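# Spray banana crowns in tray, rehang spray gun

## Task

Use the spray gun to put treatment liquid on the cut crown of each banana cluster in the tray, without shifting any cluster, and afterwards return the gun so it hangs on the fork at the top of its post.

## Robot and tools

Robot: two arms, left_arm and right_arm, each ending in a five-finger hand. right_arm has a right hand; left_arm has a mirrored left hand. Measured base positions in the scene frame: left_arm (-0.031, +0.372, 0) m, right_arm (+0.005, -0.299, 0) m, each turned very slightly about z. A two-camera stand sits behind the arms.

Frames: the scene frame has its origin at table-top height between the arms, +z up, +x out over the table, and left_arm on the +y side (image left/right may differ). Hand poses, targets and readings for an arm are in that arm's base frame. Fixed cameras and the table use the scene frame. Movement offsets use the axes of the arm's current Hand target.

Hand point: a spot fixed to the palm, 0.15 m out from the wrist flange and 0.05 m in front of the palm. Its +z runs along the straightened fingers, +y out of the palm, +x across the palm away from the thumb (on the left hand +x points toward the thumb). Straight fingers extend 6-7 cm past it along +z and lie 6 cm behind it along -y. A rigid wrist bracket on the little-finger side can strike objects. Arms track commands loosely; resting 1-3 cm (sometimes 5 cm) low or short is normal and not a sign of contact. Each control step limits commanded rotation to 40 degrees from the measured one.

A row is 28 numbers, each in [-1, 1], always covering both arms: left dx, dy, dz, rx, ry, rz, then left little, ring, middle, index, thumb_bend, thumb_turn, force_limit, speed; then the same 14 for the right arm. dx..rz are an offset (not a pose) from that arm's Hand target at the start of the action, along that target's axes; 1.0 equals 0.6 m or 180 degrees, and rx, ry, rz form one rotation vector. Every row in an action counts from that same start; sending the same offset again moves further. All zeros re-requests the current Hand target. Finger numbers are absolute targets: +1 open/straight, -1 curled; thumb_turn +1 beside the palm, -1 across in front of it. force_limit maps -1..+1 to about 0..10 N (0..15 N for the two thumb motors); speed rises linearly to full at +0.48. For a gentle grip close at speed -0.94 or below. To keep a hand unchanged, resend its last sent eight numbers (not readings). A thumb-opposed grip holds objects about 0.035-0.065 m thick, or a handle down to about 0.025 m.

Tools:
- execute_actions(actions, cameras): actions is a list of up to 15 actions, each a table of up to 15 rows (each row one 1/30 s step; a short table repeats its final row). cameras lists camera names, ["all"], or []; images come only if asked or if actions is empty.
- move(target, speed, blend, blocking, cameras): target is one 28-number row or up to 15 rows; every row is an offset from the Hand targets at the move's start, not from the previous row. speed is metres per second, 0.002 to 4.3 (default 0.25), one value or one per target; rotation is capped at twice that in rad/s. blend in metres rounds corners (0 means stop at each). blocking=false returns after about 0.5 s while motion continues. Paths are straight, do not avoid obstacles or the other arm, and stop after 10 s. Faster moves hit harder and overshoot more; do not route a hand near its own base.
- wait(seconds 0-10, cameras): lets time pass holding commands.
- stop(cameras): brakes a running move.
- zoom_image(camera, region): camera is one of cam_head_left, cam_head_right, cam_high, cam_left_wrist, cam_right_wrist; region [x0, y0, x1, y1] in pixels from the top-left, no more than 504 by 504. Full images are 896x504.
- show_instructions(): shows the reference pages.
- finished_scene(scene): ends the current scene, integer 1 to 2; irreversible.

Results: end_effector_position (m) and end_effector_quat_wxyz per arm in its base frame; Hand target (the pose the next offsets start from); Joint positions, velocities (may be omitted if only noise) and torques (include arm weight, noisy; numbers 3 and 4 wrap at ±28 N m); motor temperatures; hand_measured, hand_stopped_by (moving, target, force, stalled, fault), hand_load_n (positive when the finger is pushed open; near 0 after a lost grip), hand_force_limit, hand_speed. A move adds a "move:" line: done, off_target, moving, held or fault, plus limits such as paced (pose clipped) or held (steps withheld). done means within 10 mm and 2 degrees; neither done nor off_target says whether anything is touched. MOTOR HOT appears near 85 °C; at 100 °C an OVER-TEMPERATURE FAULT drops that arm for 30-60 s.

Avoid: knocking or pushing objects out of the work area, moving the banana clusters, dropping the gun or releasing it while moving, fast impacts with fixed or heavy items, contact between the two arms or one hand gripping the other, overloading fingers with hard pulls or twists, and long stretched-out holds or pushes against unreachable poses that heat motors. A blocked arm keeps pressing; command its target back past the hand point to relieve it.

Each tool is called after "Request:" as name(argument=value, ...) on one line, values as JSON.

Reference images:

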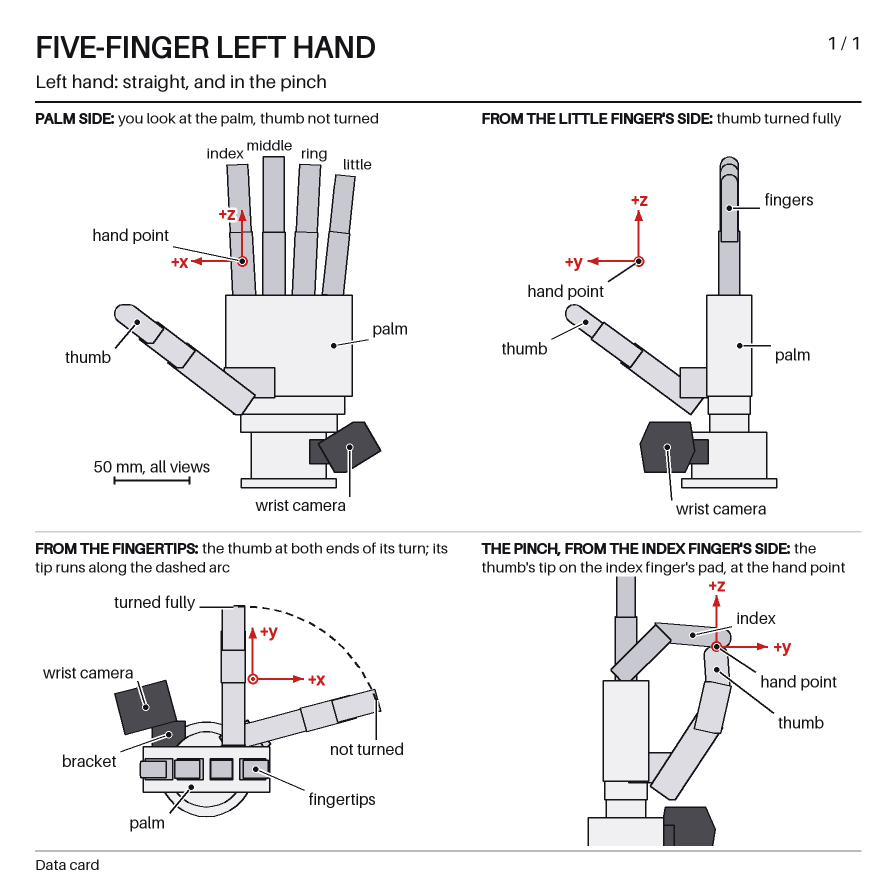

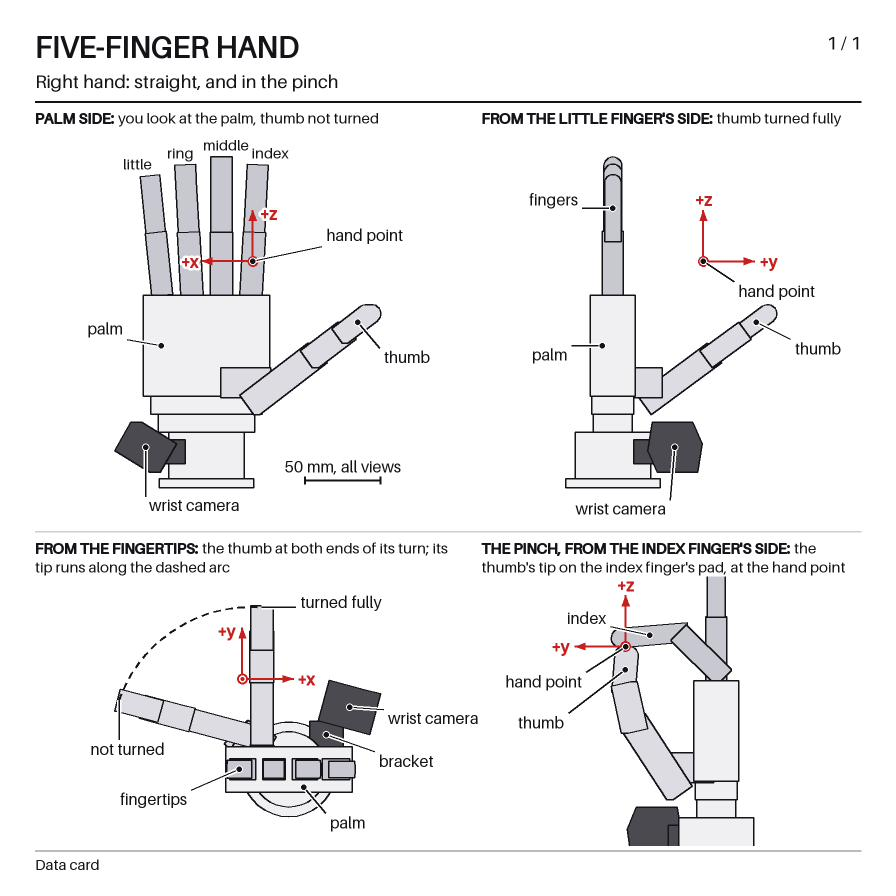

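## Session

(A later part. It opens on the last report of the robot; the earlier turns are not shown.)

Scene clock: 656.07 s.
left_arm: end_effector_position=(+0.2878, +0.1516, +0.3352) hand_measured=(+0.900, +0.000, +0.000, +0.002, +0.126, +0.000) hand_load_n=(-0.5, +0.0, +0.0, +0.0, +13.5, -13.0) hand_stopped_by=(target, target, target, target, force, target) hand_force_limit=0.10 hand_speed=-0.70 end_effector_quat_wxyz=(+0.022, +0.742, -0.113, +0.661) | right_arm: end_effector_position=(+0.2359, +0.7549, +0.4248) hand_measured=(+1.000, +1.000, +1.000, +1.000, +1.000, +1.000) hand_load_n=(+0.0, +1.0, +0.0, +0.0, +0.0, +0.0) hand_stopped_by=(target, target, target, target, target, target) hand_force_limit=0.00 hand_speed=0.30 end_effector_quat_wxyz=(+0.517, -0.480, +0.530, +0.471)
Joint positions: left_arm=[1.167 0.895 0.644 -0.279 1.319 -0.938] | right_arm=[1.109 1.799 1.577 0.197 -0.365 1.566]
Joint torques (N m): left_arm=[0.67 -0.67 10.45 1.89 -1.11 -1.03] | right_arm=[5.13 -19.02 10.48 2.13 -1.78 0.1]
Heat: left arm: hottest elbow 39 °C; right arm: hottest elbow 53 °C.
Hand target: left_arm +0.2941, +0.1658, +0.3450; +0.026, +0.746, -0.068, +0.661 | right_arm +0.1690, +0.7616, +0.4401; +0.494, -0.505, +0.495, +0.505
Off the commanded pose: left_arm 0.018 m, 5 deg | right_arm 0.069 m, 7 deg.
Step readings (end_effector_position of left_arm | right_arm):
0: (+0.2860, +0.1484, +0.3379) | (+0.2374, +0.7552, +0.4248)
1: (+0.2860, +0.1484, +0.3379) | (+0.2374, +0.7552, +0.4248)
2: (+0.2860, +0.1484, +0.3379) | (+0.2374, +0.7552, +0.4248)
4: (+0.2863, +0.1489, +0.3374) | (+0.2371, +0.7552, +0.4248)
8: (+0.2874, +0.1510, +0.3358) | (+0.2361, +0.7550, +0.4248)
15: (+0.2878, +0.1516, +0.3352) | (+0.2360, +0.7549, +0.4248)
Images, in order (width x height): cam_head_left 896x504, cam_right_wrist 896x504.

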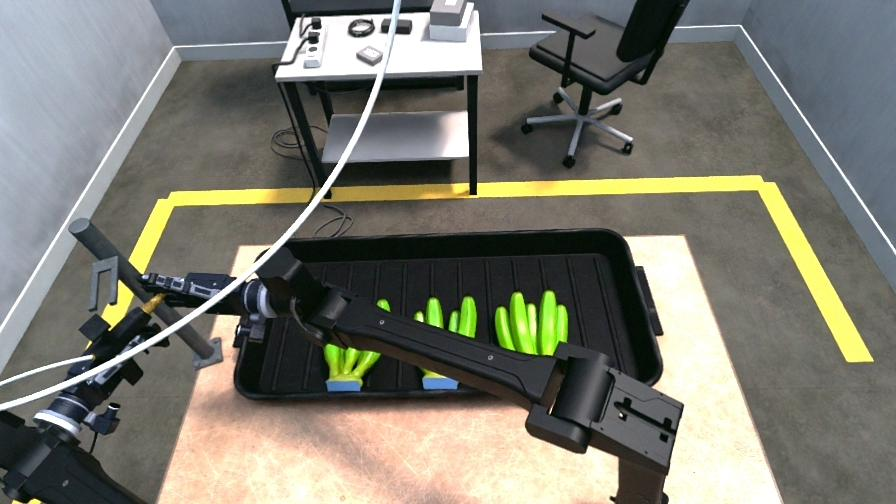

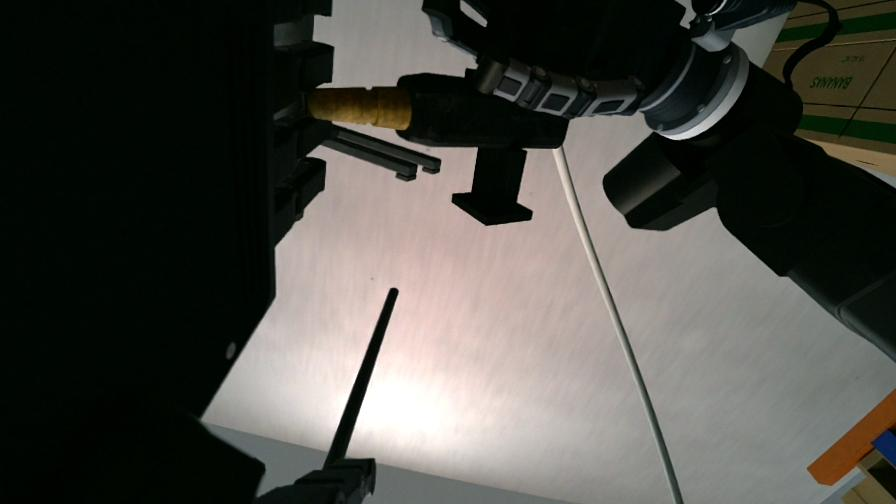

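Request:
execute_actions(actions=[[[0,0,0,0,0,0,0.9,0.0,0.0,0.0,0.2,0.0,0.1,-0.6,0,0,0,0,0,0,1,1,1,1,1,1,0,0.3]]])

Request:
move(target=[0.0008,-0.0182,0.0137,0.0825,-0.0043,-0.0102,0.9,0.0,0.0,0.0,0.2,0.0,0.1,-0.6,0,0,0,0,0,0,1,1,1,1,1,1,0,0.3], speed=0.06, cameras=["cam_head_left","cam_right_wrist"])

Request:
zoom_image(camera="cam_head_left", region=[60, 230, 220, 390])

Scene clock: 657.97 s.
left_arm: end_effector_position=(+0.2895, +0.1549, +0.3343) hand_measured=(+0.900, +0.000, +0.000, +0.002, +0.206, +0.000) hand_load_n=(+0.5, +0.0, +0.0, +0.0, +10.0, -12.5) hand_stopped_by=(target, target, target, target, force, target) hand_force_limit=0.10 hand_speed=-0.60 end_effector_quat_wxyz=(+0.020, +0.744, -0.104, +0.659) | right_arm: end_effector_position=(+0.2341, +0.7542, +0.4266) hand_measured=(+1.000, +1.000, +1.000, +1.000, +1.000, +1.000) hand_load_n=(+0.0, +1.5, -0.5, +0.0, +0.0, +0.0) hand_stopped_by=(target, target, target, target, target, target) hand_force_limit=0.00 hand_speed=0.30 end_effector_quat_wxyz=(+0.516, -0.481, +0.527, +0.473)
Joint positions: left_arm=[1.167 0.895 0.64 -0.257 1.303 -0.965] | right_arm=[1.109 1.797 1.577 0.201 -0.373 1.566]
Joint torques (N m): left_arm=[0.62 -0.91 10.24 1.87 -0.59 -1.01] | right_arm=[5.13 -18.96 10.45 1.98 -1.47 0.1]
Heat: left arm: hottest elbow 39 °C; right arm: hottest elbow 53 °C.
Hand target: left_arm +0.2941, +0.1658, +0.3451; +0.026, +0.746, -0.068, +0.661 | right_arm +0.1690, +0.7616, +0.4401; +0.495, -0.505, +0.495, +0.505
Off the commanded pose: left_arm 0.016 m, 4 deg | right_arm 0.067 m, 6 deg.
Step readings (end_effector_position of left_arm | right_arm):
0: (+0.2878, +0.1516, +0.3352) | (+0.2359, +0.7549, +0.4248)
1: (+0.2878, +0.1516, +0.3352) | (+0.2359, +0.7549, +0.4248)
2: (+0.2878, +0.1516, +0.3353) | (+0.2359, +0.7549, +0.4248)
4: (+0.2883, +0.1525, +0.3351) | (+0.2354, +0.7548, +0.4252)
8: (+0.2894, +0.1547, +0.3346) | (+0.2343, +0.7543, +0.4263)
15: (+0.2895, +0.1549, +0.3344) | (+0.2341, +0.7542, +0.4266)

Scene clock: 660.87 s.
left_arm: end_effector_position=(+0.2964, +0.1532, +0.3321) hand_measured=(+0.900, +0.000, +0.000, +0.002, +0.210, +0.000) hand_load_n=(+0.0, +0.0, +0.0, +0.0, +24.0, -16.0) hand_stopped_by=(target, target, target, target, force, target) hand_force_limit=0.10 hand_speed=-0.60 end_effector_quat_wxyz=(-0.063, +0.750, -0.033, +0.657) | right_arm: end_effector_position=(+0.2371, +0.7548, +0.4265) hand_measured=(+1.000, +1.000, +1.000, +1.000, +1.000, +1.000) hand_load_n=(+0.0, +1.5, +0.0, +0.0, +0.0, +0.0) hand_stopped_by=(target, target, target, target, target, target) hand_force_limit=0.00 hand_speed=0.30 end_effector_quat_wxyz=(+0.520, -0.477, +0.530, +0.470)
Joint positions: left_arm=[1.131 0.724 0.519 -0.062 1.063 -1.197] | right_arm=[1.109 1.797 1.577 0.201 -0.358 1.566]
Joint torques (N m): left_arm=[0.56 1.49 10.99 2.04 -2.35 -1.2] | right_arm=[5.07 -18.96 10.5 1.98 -2.04 0.1]
Heat: left arm: hottest elbow 39 °C; right arm: hottest elbow 52 °C.
Hand target: left_arm +0.3037, +0.1756, +0.3452; -0.061, +0.749, +0.030, +0.659 | right_arm +0.1689, +0.7616, +0.4401; +0.494, -0.506, +0.495, +0.505
Off the commanded pose: left_arm 0.027 m, 7 deg | right_arm 0.070 m, 7 deg.
move: off_target (left_arm, right_arm)
Images, in order (width x height): cam_head_left 896x504, cam_right_wrist 896x504.

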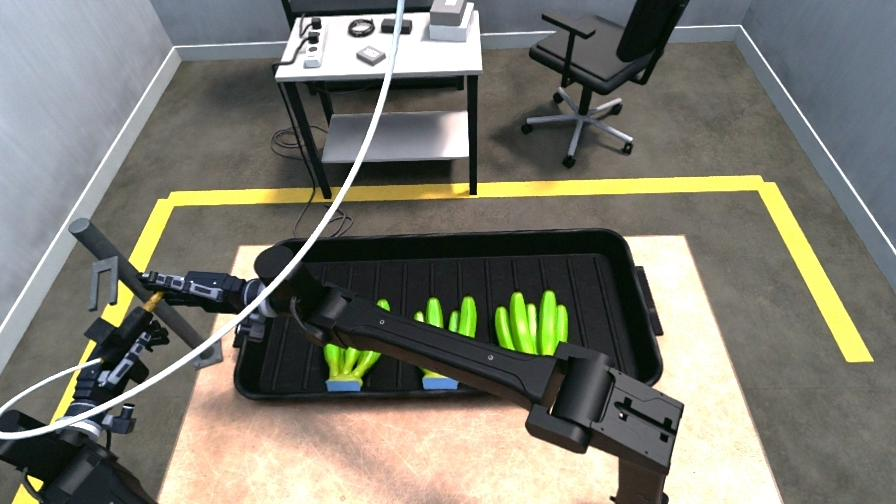

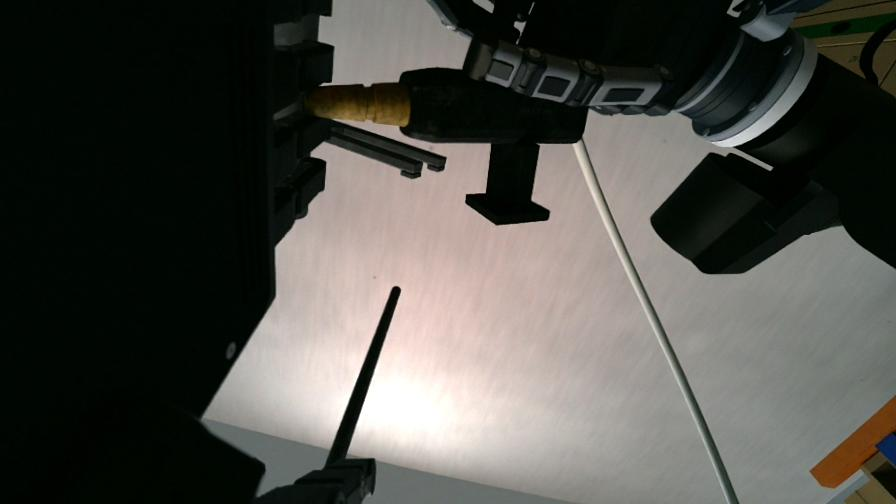

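Scaled by 3.150 from the camera's 896x504 image, which has a finer 1280x720 frame.

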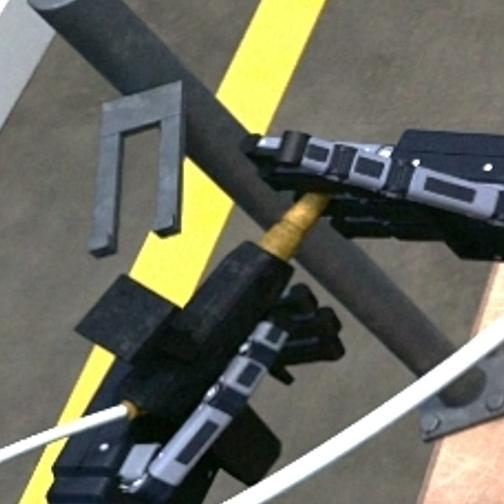

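Request:
execute_actions(actions=[])

Request:
zoom_image(camera="cam_head_left", region=[20, 190, 260, 390])

Request:
zoom_image(camera="cam_high", region=[600, 0, 895, 240])

Scene clock: 662.37 s.
left_arm: end_effector_position=(+0.2964, +0.1532, +0.3322) hand_measured=(+0.900, +0.000, +0.000, +0.002, +0.210, +0.000) hand_load_n=(+0.0, +0.0, +0.0, +0.0, +24.0, -15.5) hand_stopped_by=(target, target, target, target, force, target) hand_force_limit=0.10 hand_speed=-0.60 end_effector_quat_wxyz=(-0.063, +0.750, -0.033, +0.657) | right_arm: end_effector_position=(+0.2371, +0.7548, +0.4265) hand_measured=(+1.000, +1.000, +1.000, +1.000, +1.000, +1.000) hand_load_n=(+0.0, +1.0, +0.5, +0.0, +0.0, +0.0) hand_stopped_by=(target, target, target, target, target, target) hand_force_limit=0.00 hand_speed=0.30 end_effector_quat_wxyz=(+0.520, -0.477, +0.530, +0.470)
Joint positions: left_arm=[1.131 0.724 0.519 -0.062 1.063 -1.197] | right_arm=[1.109 1.797 1.577 0.201 -0.358 1.566]
Joint velocities: within noise
Joint torques (N m): left_arm=[0.67 1.55 10.96 2.07 -2.35 -1.22] | right_arm=[5.13 -18.96 10.51 1.98 -2.04 0.1]
Motor temperatures (°C): left_arm=[32 33 39 30 37 33] | right_arm=[33 35 52 29 35 30]
Heat: left arm: hottest elbow 39 °C; right arm: hottest elbow 52 °C.
Hand target: left_arm +0.3037, +0.1756, +0.3452; -0.061, +0.749, +0.030, +0.659 | right_arm +0.1689, +0.7616, +0.4401; +0.494, -0.506, +0.495, +0.505
Off the commanded pose: left_arm 0.027 m, 7 deg | right_arm 0.070 m, 7 deg.

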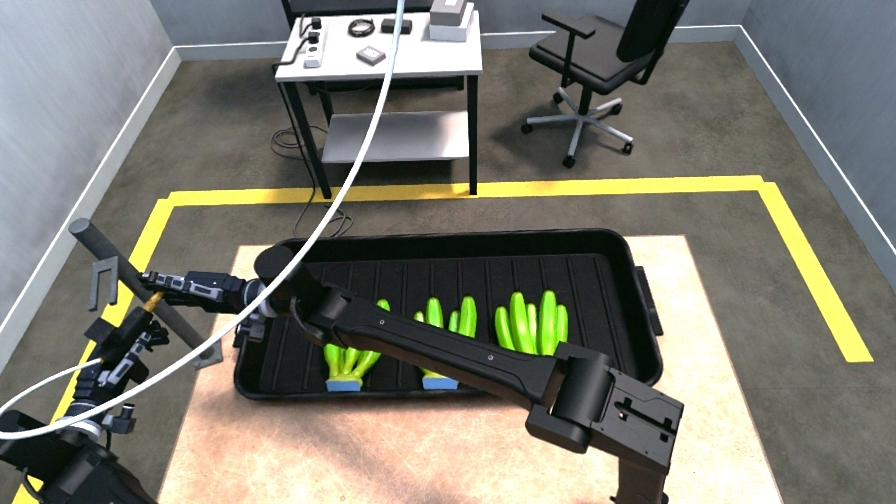

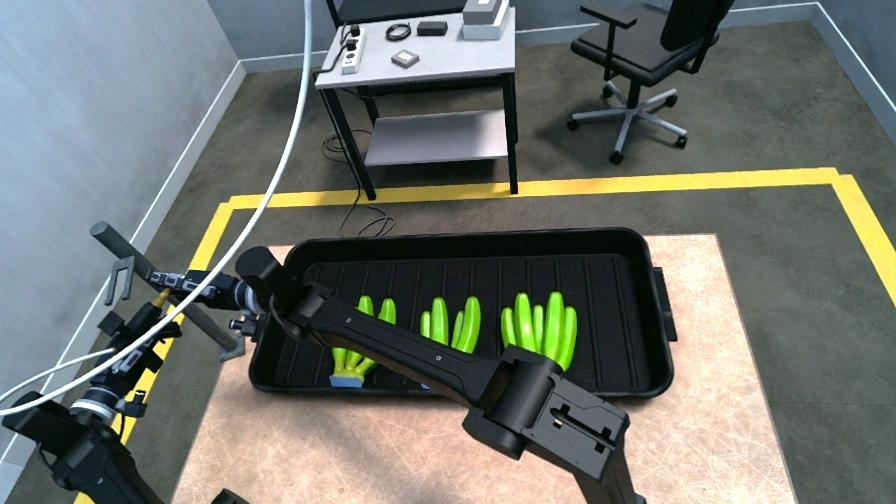

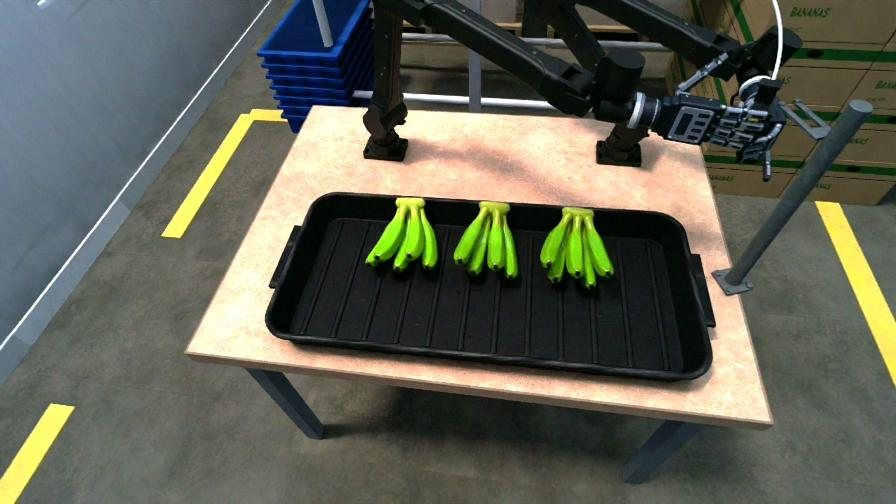

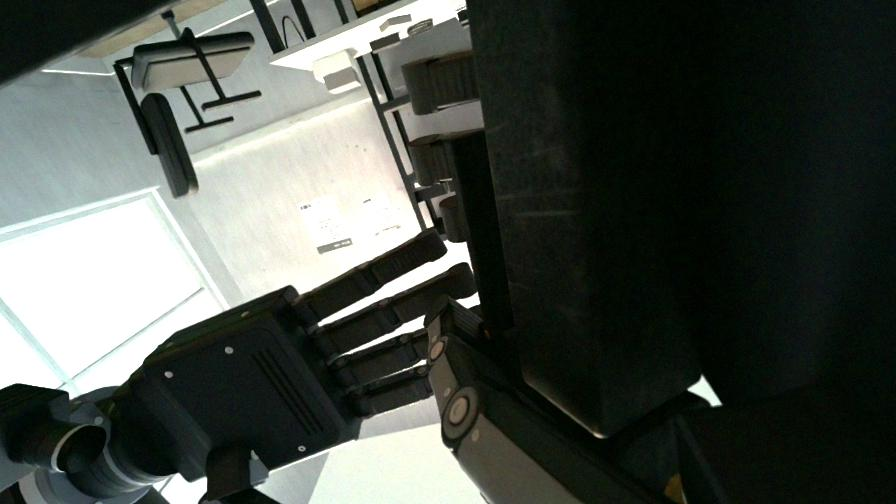

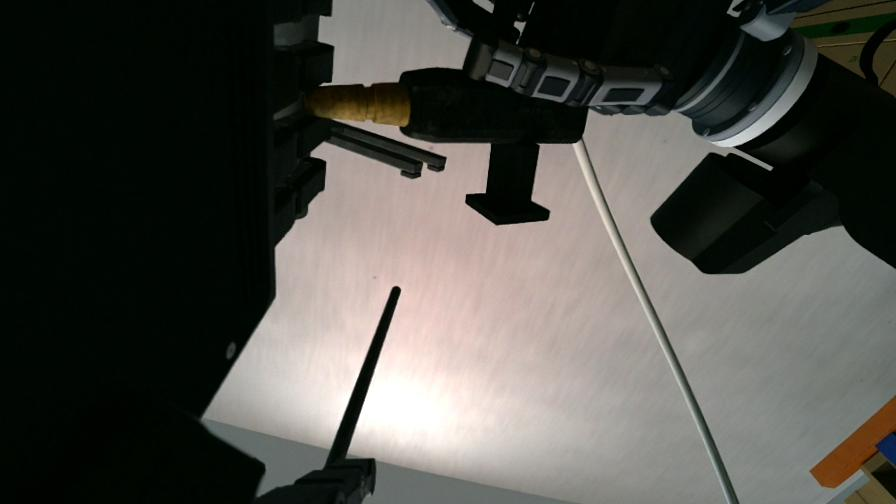

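Scaled by 2.100 from the camera's 896x504 image, which has a finer 1280x720 frame.

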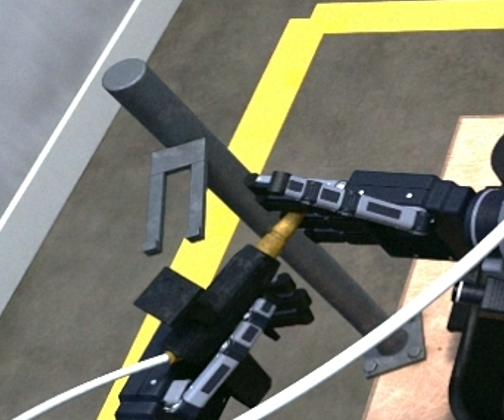

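Scaled by 1.708 from the camera's 896x504 image, which has a finer 1280x720 frame.

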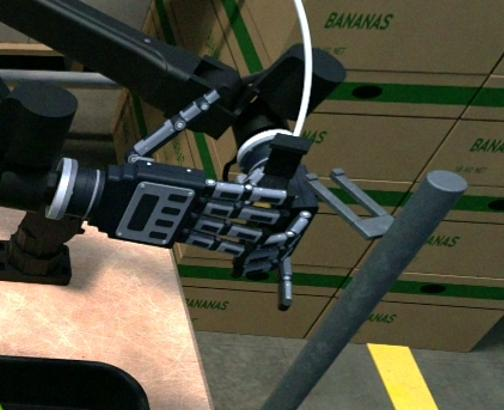

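Request:
execute_actions(actions=[[[0,0,0,0,0,0,0.9,0.0,0.0,0.0,0.3,0.0,0.1,-0.7,0,0,0,0,0,0,1,1,1,1,1,1,0,0.3]]])

Request:
wait(seconds=1, cameras=["cam_head_left", "cam_right_wrist"])

Request:
zoom_image(camera="cam_head_left", region=[20, 190, 260, 390])

Scene clock: 663.87 s.
left_arm: end_effector_position=(+0.2976, +0.1573, +0.3314) hand_measured=(+0.900, +0.000, +0.000, +0.002, +0.306, +0.000) hand_load_n=(+0.0, +0.0, +0.0, +0.0, +14.0, -17.0) hand_stopped_by=(target, target, target, target, force, target) hand_force_limit=0.10 hand_speed=-0.70 end_effector_quat_wxyz=(-0.069, +0.752, -0.024, +0.655) | right_arm: end_effector_position=(+0.2353, +0.7543, +0.4275) hand_measured=(+1.000, +1.000, +1.000, +1.000, +1.000, +1.000) hand_load_n=(+0.0, +1.5, -1.5, +0.0, +0.0, +0.0) hand_stopped_by=(target, target, target, target, target, target) hand_force_limit=0.00 hand_speed=0.30 end_effector_quat_wxyz=(+0.519, -0.479, +0.527, +0.472)
Joint positions: left_arm=[1.13 0.724 0.519 -0.062 1.041 -1.204] | right_arm=[1.109 1.797 1.577 0.205 -0.367 1.566]
Joint torques (N m): left_arm=[0.56 1.61 10.91 2.22 -1.69 -1.19] | right_arm=[5.13 -19.02 10.48 1.78 -1.7 0.1]
Heat: left arm: hottest elbow 39 °C; right arm: hottest elbow 52 °C.
Hand target: left_arm +0.3037, +0.1756, +0.3452; -0.061, +0.749, +0.030, +0.659 | right_arm +0.1690, +0.7616, +0.4401; +0.494, -0.505, +0.495, +0.505
Off the commanded pose: left_arm 0.024 m, 6 deg | right_arm 0.068 m, 7 deg.
Step readings (end_effector_position of left_arm | right_arm):
0: (+0.2964, +0.1532, +0.3322) | (+0.2371, +0.7548, +0.4265)
1: (+0.2964, +0.1532, +0.3322) | (+0.2371, +0.7548, +0.4265)
2: (+0.2964, +0.1532, +0.3322) | (+0.2371, +0.7548, +0.4265)
4: (+0.2967, +0.1540, +0.3320) | (+0.2370, +0.7548, +0.4266)
8: (+0.2973, +0.1564, +0.3315) | (+0.2358, +0.7545, +0.4273)
15: (+0.2976, +0.1573, +0.3314) | (+0.2353, +0.7543, +0.4275)

Scene clock: 664.87 s.
left_arm: end_effector_position=(+0.2976, +0.1573, +0.3314) hand_measured=(+0.900, +0.000, +0.000, +0.002, +0.306, +0.000) hand_load_n=(+0.0, +0.0, +0.0, +0.0, +14.0, -17.0) hand_stopped_by=(target, target, target, target, force, target) hand_force_limit=0.10 hand_speed=-0.70 end_effector_quat_wxyz=(-0.069, +0.752, -0.024, +0.655) | right_arm: end_effector_position=(+0.2353, +0.7543, +0.4275) hand_measured=(+1.000, +1.000, +1.000, +1.000, +1.000, +1.000) hand_load_n=(+0.0, +1.5, -1.5, +0.0, +0.0, +0.0) hand_stopped_by=(target, target, target, target, target, target) hand_force_limit=0.00 hand_speed=0.30 end_effector_quat_wxyz=(+0.519, -0.479, +0.527, +0.472)
Joint positions: left_arm=[1.13 0.724 0.519 -0.062 1.041 -1.204] | right_arm=[1.109 1.797 1.577 0.205 -0.367 1.566]
Joint torques (N m): left_arm=[0.5 1.55 10.91 2.21 -1.69 -1.19] | right_arm=[5.13 -18.96 10.48 1.78 -1.7 0.1]
Heat: left arm: hottest elbow 39 °C; right arm: hottest elbow 52 °C.
Hand target: left_arm +0.3037, +0.1756, +0.3452; -0.061, +0.749, +0.030, +0.659 | right_arm +0.1690, +0.7616, +0.4401; +0.494, -0.505, +0.495, +0.505
Off the commanded pose: left_arm 0.024 m, 6 deg | right_arm 0.068 m, 7 deg.
wait: 1.00 s; at rest by 0.17 s
Images, in order (width x height): cam_head_left 896x504, cam_right_wrist 896x504.

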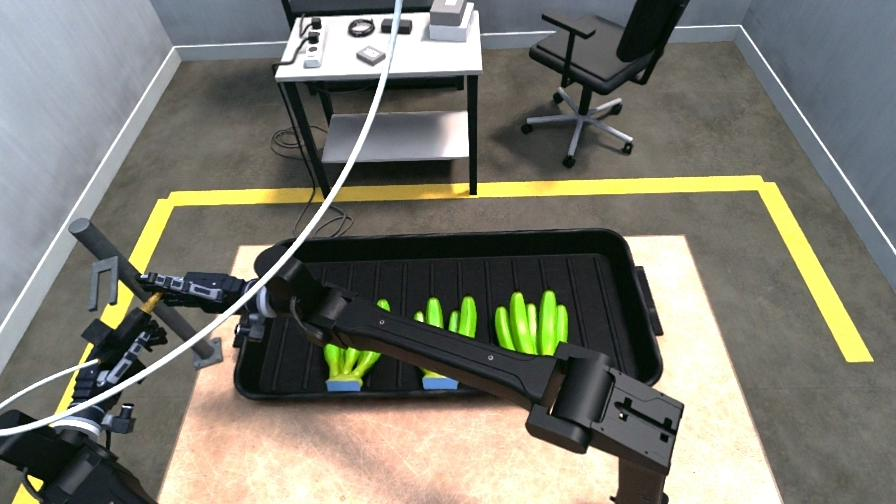

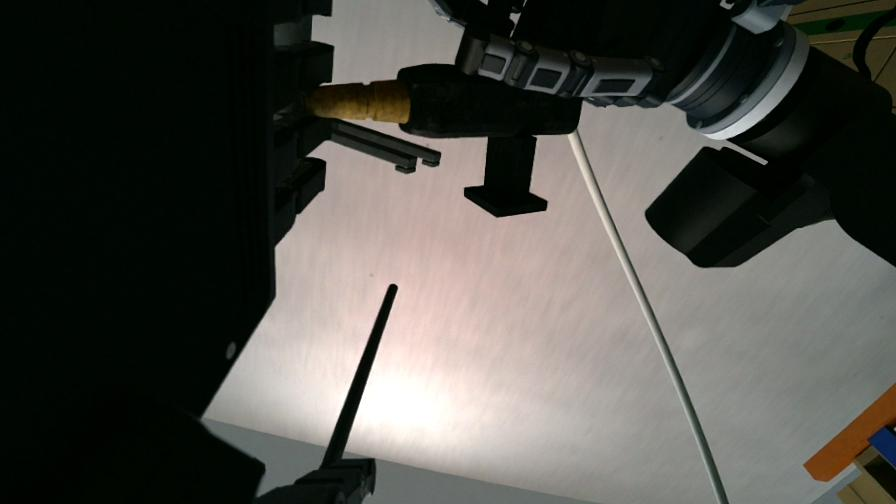

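Scaled by 2.100 from the camera's 896x504 image, which has a finer 1280x720 frame.

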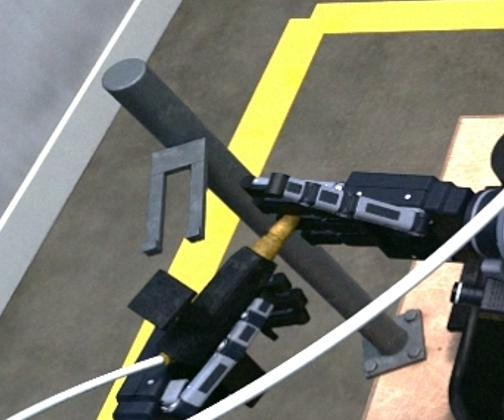

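Request:
move(target=[-0.0009,0.0149,-0.0137,-0.0551,0.0029,0.0069,0.9,0.0,0.0,0.0,0.3,0.0,0.1,-0.7,0,0.0167,-0.025,0,0,0,1,1,1,1,1,1,0,0.3], speed=0.06, cameras=["cam_head_left", "cam_right_wrist"])

Request:
zoom_image(camera="cam_head_left", region=[20, 190, 260, 390])

Scene clock: 669.27 s.
left_arm: end_effector_position=(+0.2902, +0.1462, +0.3179) hand_measured=(+0.900, +0.000, +0.000, +0.002, +0.306, +0.000) hand_load_n=(+0.0, -0.5, -0.5, +0.0, +11.0, -11.0) hand_stopped_by=(target, target, target, target, force, target) hand_force_limit=0.10 hand_speed=-0.70 end_effector_quat_wxyz=(+0.007, +0.750, -0.049, +0.660) | right_arm: end_effector_position=(+0.2256, +0.7437, +0.4212) hand_measured=(+1.000, +1.000, +1.000, +1.000, +1.000, +1.000) hand_load_n=(+0.0, +1.5, -4.5, +0.0, +0.0, +0.0) hand_stopped_by=(target, target, target, target, target, target) hand_force_limit=0.00 hand_speed=0.30 end_effector_quat_wxyz=(+0.511, -0.485, +0.529, +0.473)
Joint positions: left_arm=[1.153 0.806 0.519 -0.086 1.207 -1.166] | right_arm=[1.112 1.766 1.528 0.205 -0.376 1.564]
Joint torques (N m): left_arm=[1.03 1.14 14.31 0.95 -0.5 -0.48] | right_arm=[5.25 -19.49 9.47 2.45 -1.19 0.12]
Heat: left arm: hottest elbow 39 °C; right arm: hottest elbow 52 °C.
Hand target: left_arm +0.2967, +0.1657, +0.3452; -0.004, +0.749, -0.036, +0.662 | right_arm +0.1592, +0.7465, +0.4400; +0.494, -0.505, +0.495, +0.505
Off the commanded pose: left_arm 0.034 m, 2 deg | right_arm 0.069 m, 6 deg.
move: off_target (left_arm, right_arm)
Images, in order (width x height): cam_head_left 896x504, cam_right_wrist 896x504.

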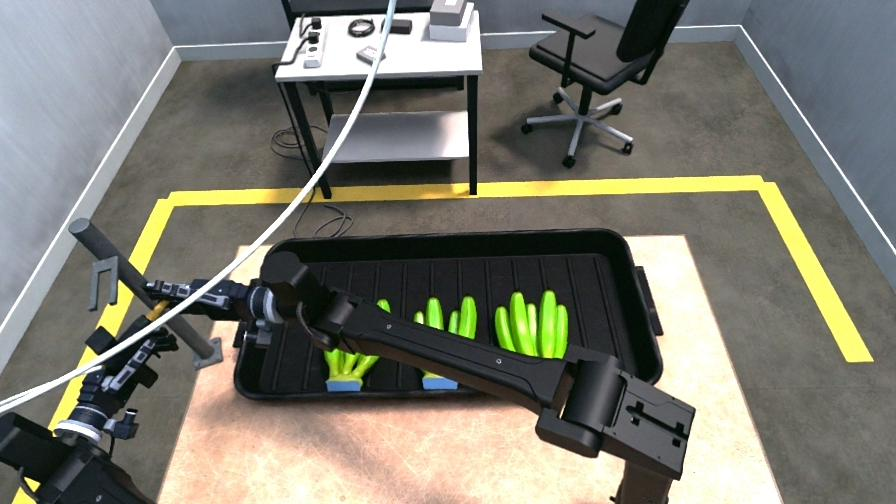

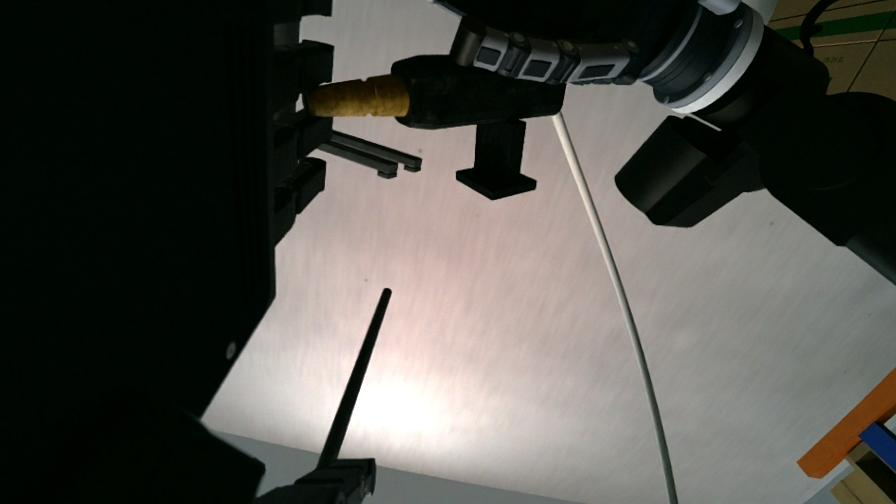

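Scaled by 2.100 from the camera's 896x504 image, which has a finer 1280x720 frame.

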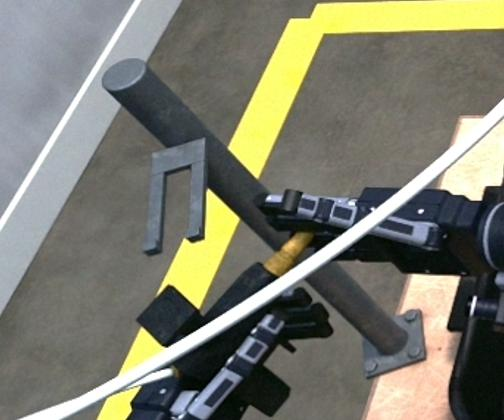

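Request:
move(target=[0.0248,-0.0014,-0.0031,0,0,0,0.9,0.0,0.0,0.0,0.38,0.0,0.1,-0.7,0,0,0,0,0,0,1,1,1,1,1,1,0,0.3], speed=0.06, cameras=["cam_head_left", "cam_right_wrist"])

Request:
zoom_image(camera="cam_head_left", region=[20, 190, 260, 390])

Scene clock: 671.10 s.
left_arm: end_effector_position=(+0.2898, +0.1489, +0.3262) hand_measured=(+0.900, +0.000, +0.000, +0.002, +0.384, +0.000) hand_load_n=(+0.0, +0.0, +0.0, +0.0, +6.0, -12.5) hand_stopped_by=(target, target, target, target, target, target) hand_force_limit=0.10 hand_speed=-0.70 end_effector_quat_wxyz=(+0.008, +0.752, -0.049, +0.658) | right_arm: end_effector_position=(+0.2216, +0.7419, +0.4294) hand_measured=(+1.000, +1.000, +1.000, +1.000, +1.000, +1.000) hand_load_n=(+0.0, +2.0, -4.0, +0.0, +0.0, +0.0) hand_stopped_by=(target, target, target, target, target, target) hand_force_limit=0.00 hand_speed=0.30 end_effector_quat_wxyz=(+0.516, -0.483, +0.524, +0.475)
Joint positions: left_arm=[1.159 0.806 0.548 -0.136 1.211 -1.148] | right_arm=[1.116 1.756 1.527 0.212 -0.374 1.564]
Joint torques (N m): left_arm=[0.73 0.15 14.82 0.8 -0.54 -0.7] | right_arm=[5.01 -18.67 9.58 2.15 -1.24 0.11]
Heat: left arm: hottest elbow 39 °C; right arm: hottest elbow 52 °C.
Hand target: left_arm +0.2967, +0.1657, +0.3602; -0.003, +0.749, -0.036, +0.662 | right_arm +0.1592, +0.7465, +0.4401; +0.494, -0.506, +0.495, +0.505
Off the commanded pose: left_arm 0.039 m, 2 deg | right_arm 0.063 m, 6 deg.
move: off_target (left_arm, right_arm)
Images, in order (width x height): cam_head_left 896x504, cam_right_wrist 896x504.

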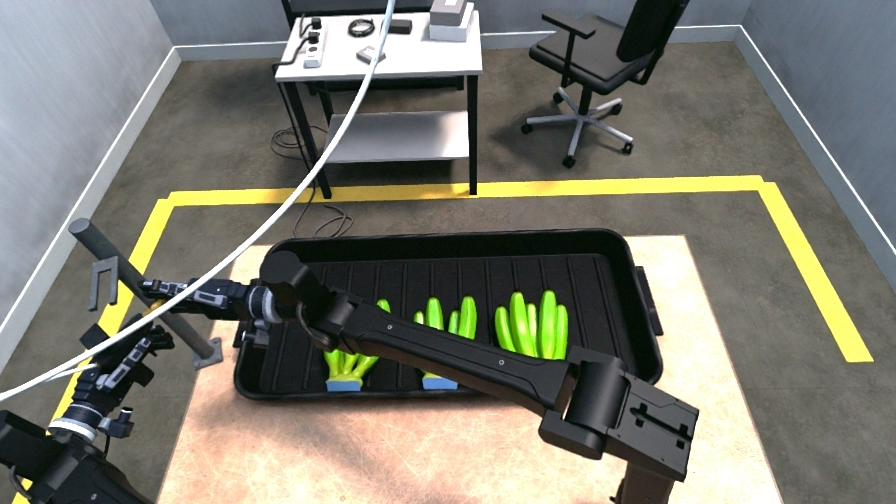

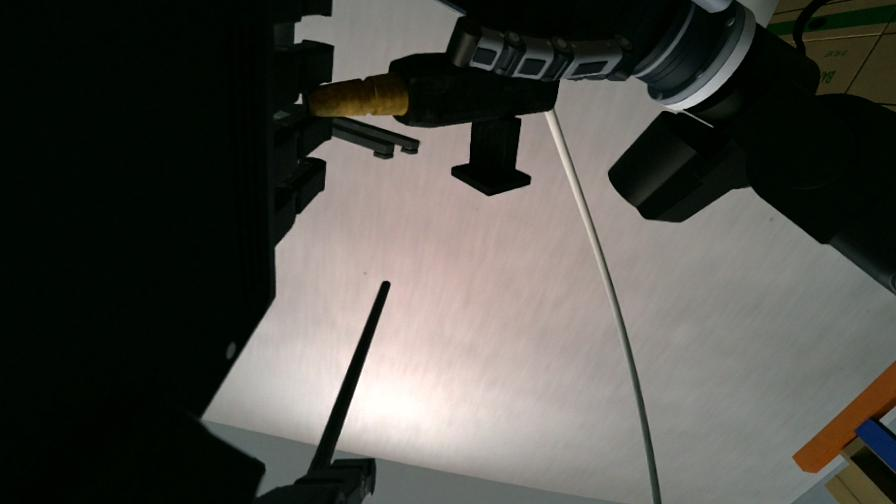

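Scaled by 2.100 from the camera's 896x504 image, which has a finer 1280x720 frame.

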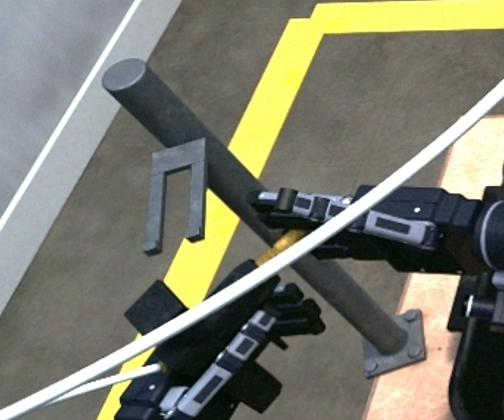

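Request:
wait(seconds=0.1, cameras=["cam_high", "cam_head_right"])

Request:
zoom_image(camera="cam_high", region=[700, 50, 850, 200])

Request:
zoom_image(camera="cam_head_right", region=[60, 220, 240, 400])

Scene clock: 672.50 s.
left_arm: end_effector_position=(+0.2898, +0.1489, +0.3262) hand_measured=(+0.900, +0.000, +0.000, +0.002, +0.384, +0.000) hand_load_n=(+0.0, +0.0, +0.0, +0.0, +6.0, -13.0) hand_stopped_by=(target, target, target, target, target, target) hand_force_limit=0.10 hand_speed=-0.70 end_effector_quat_wxyz=(+0.008, +0.752, -0.049, +0.658) | right_arm: end_effector_position=(+0.2216, +0.7419, +0.4294) hand_measured=(+1.000, +1.000, +1.000, +1.000, +1.000, +1.000) hand_load_n=(+0.0, +1.5, -4.0, +0.0, +0.0, +0.0) hand_stopped_by=(target, target, target, target, target, target) hand_force_limit=0.00 hand_speed=0.30 end_effector_quat_wxyz=(+0.516, -0.483, +0.524, +0.475)
Joint positions: left_arm=[1.159 0.806 0.548 -0.136 1.211 -1.148] | right_arm=[1.116 1.756 1.527 0.212 -0.374 1.564]
Joint torques (N m): left_arm=[0.73 0.15 14.8 0.87 -0.54 -0.67] | right_arm=[4.95 -18.67 9.58 2.14 -1.25 0.12]
Heat: left arm: hottest elbow 40 °C; right arm: hottest elbow 52 °C.
Hand target: left_arm +0.2967, +0.1657, +0.3602; -0.003, +0.749, -0.036, +0.662 | right_arm +0.1592, +0.7465, +0.4401; +0.494, -0.506, +0.495, +0.505
Off the commanded pose: left_arm 0.039 m, 2 deg | right_arm 0.063 m, 6 deg.
wait: 0.10 s; at rest from the start
Images, in order (width x height): cam_head_right 896x504, cam_high 896x504.

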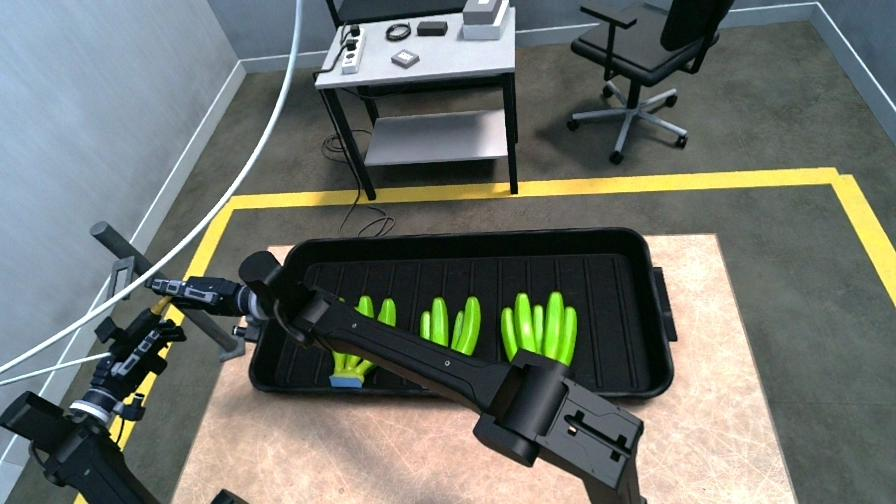

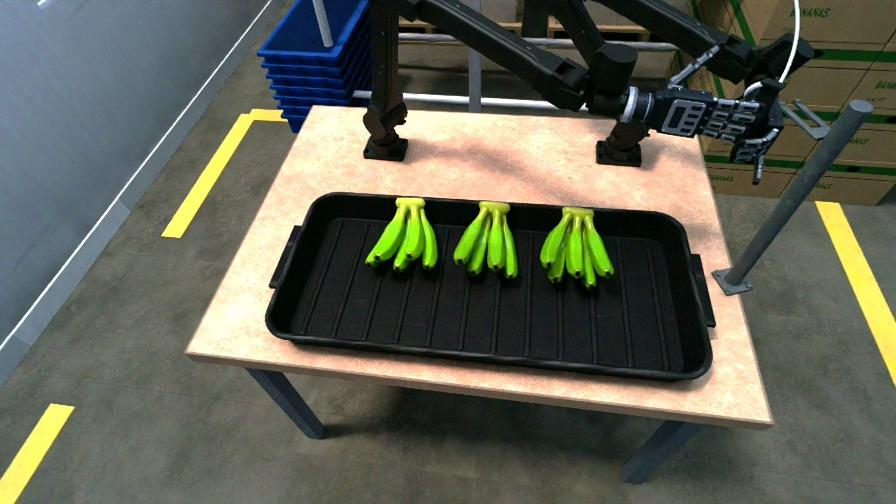

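Scaled by 3.360 from the camera's 896x504 image, which has a finer 1280x720 frame.

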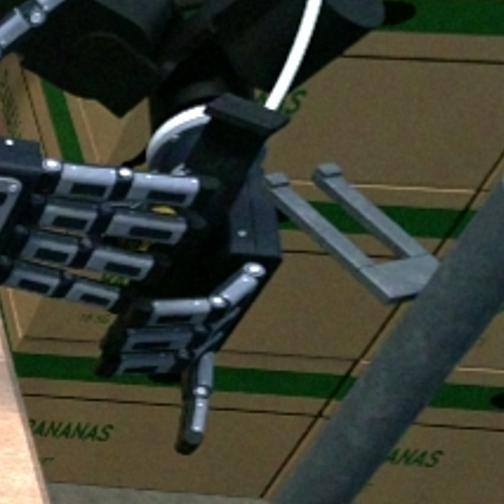

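Scaled by 2.800 from the camera's 896x504 image, which has a finer 1280x720 frame.

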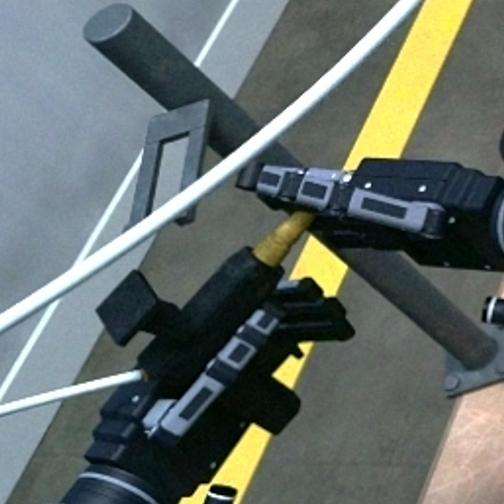

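Request:
move(target=[0.0134,0.0162,-0.0076,-0.0661,0.0036,0.0083,0.9,0.0,0.0,0.0,0.38,0.0,0.1,-0.7,-0.0333,0.025,-0.0267,0,0,0,1,1,1,1,1,1,0,0.3], speed=0.05, cameras=["cam_head_left", "cam_right_wrist"])

Request:
zoom_image(camera="cam_head_left", region=[20, 190, 260, 390])

Scene clock: 677.07 s.
left_arm: end_effector_position=(+0.2838, +0.1425, +0.3455) hand_measured=(+0.900, +0.000, +0.000, +0.002, +0.384, +0.000) hand_load_n=(+0.0, +0.0, +0.0, +0.0, +6.0, -11.0) hand_stopped_by=(target, target, target, target, target, target) hand_force_limit=0.10 hand_speed=-0.70 end_effector_quat_wxyz=(+0.065, +0.736, -0.121, +0.662) | right_arm: end_effector_position=(+0.2076, +0.7281, +0.4504) hand_measured=(+1.000, +1.000, +1.000, +1.000, +1.000, +1.000) hand_load_n=(+0.0, +2.0, -6.0, +0.0, +0.0, +0.0) hand_stopped_by=(target, target, target, target, target, target) hand_force_limit=0.00 hand_speed=0.30 end_effector_quat_wxyz=(+0.521, -0.482, +0.518, +0.478)
Joint positions: left_arm=[1.161 0.917 0.69 -0.431 1.383 -0.856] | right_arm=[1.127 1.701 1.499 0.202 -0.364 1.563]
Joint torques (N m): left_arm=[-0.03 0.21 13.9 0.64 -0.07 -0.56] | right_arm=[5.19 -18.49 9.63 1.18 -1.12 0.12]
Heat: left arm: hottest elbow 40 °C; right arm: hottest elbow 51 °C.
Hand target: left_arm +0.2927, +0.1557, +0.3681; +0.066, +0.741, -0.114, +0.659 | right_arm +0.1444, +0.7301, +0.4601; +0.494, -0.505, +0.495, +0.505
Off the commanded pose: left_arm 0.028 m, 1 deg | right_arm 0.064 m, 6 deg.
move: off_target (left_arm, right_arm)
Images, in order (width x height): cam_head_left 896x504, cam_right_wrist 896x504.

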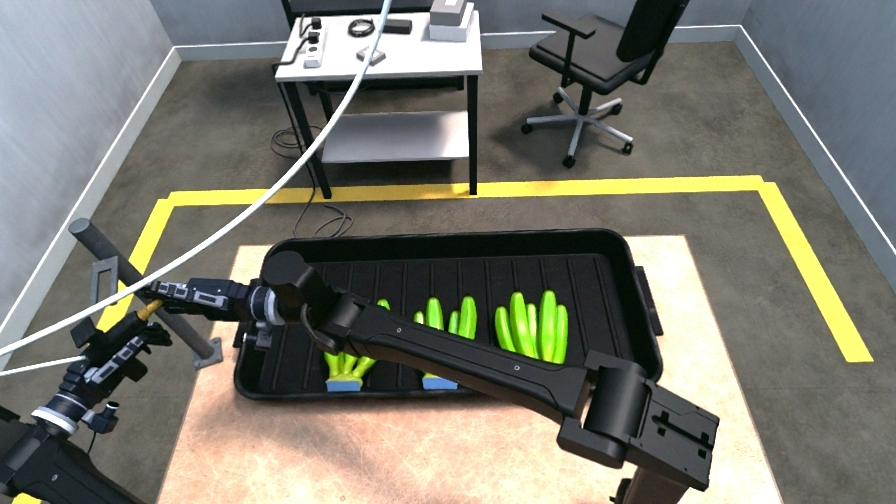

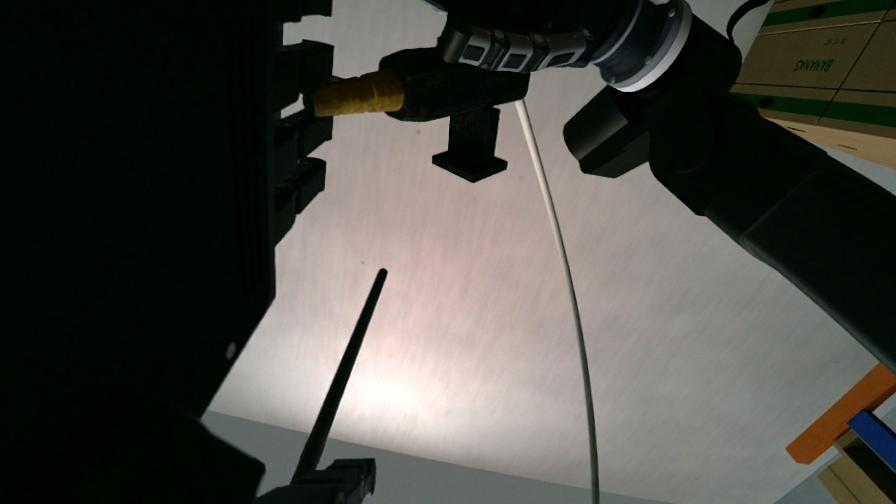

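Scaled by 2.100 from the camera's 896x504 image, which has a finer 1280x720 frame.

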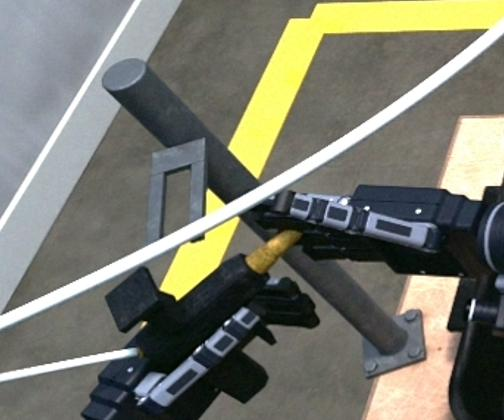

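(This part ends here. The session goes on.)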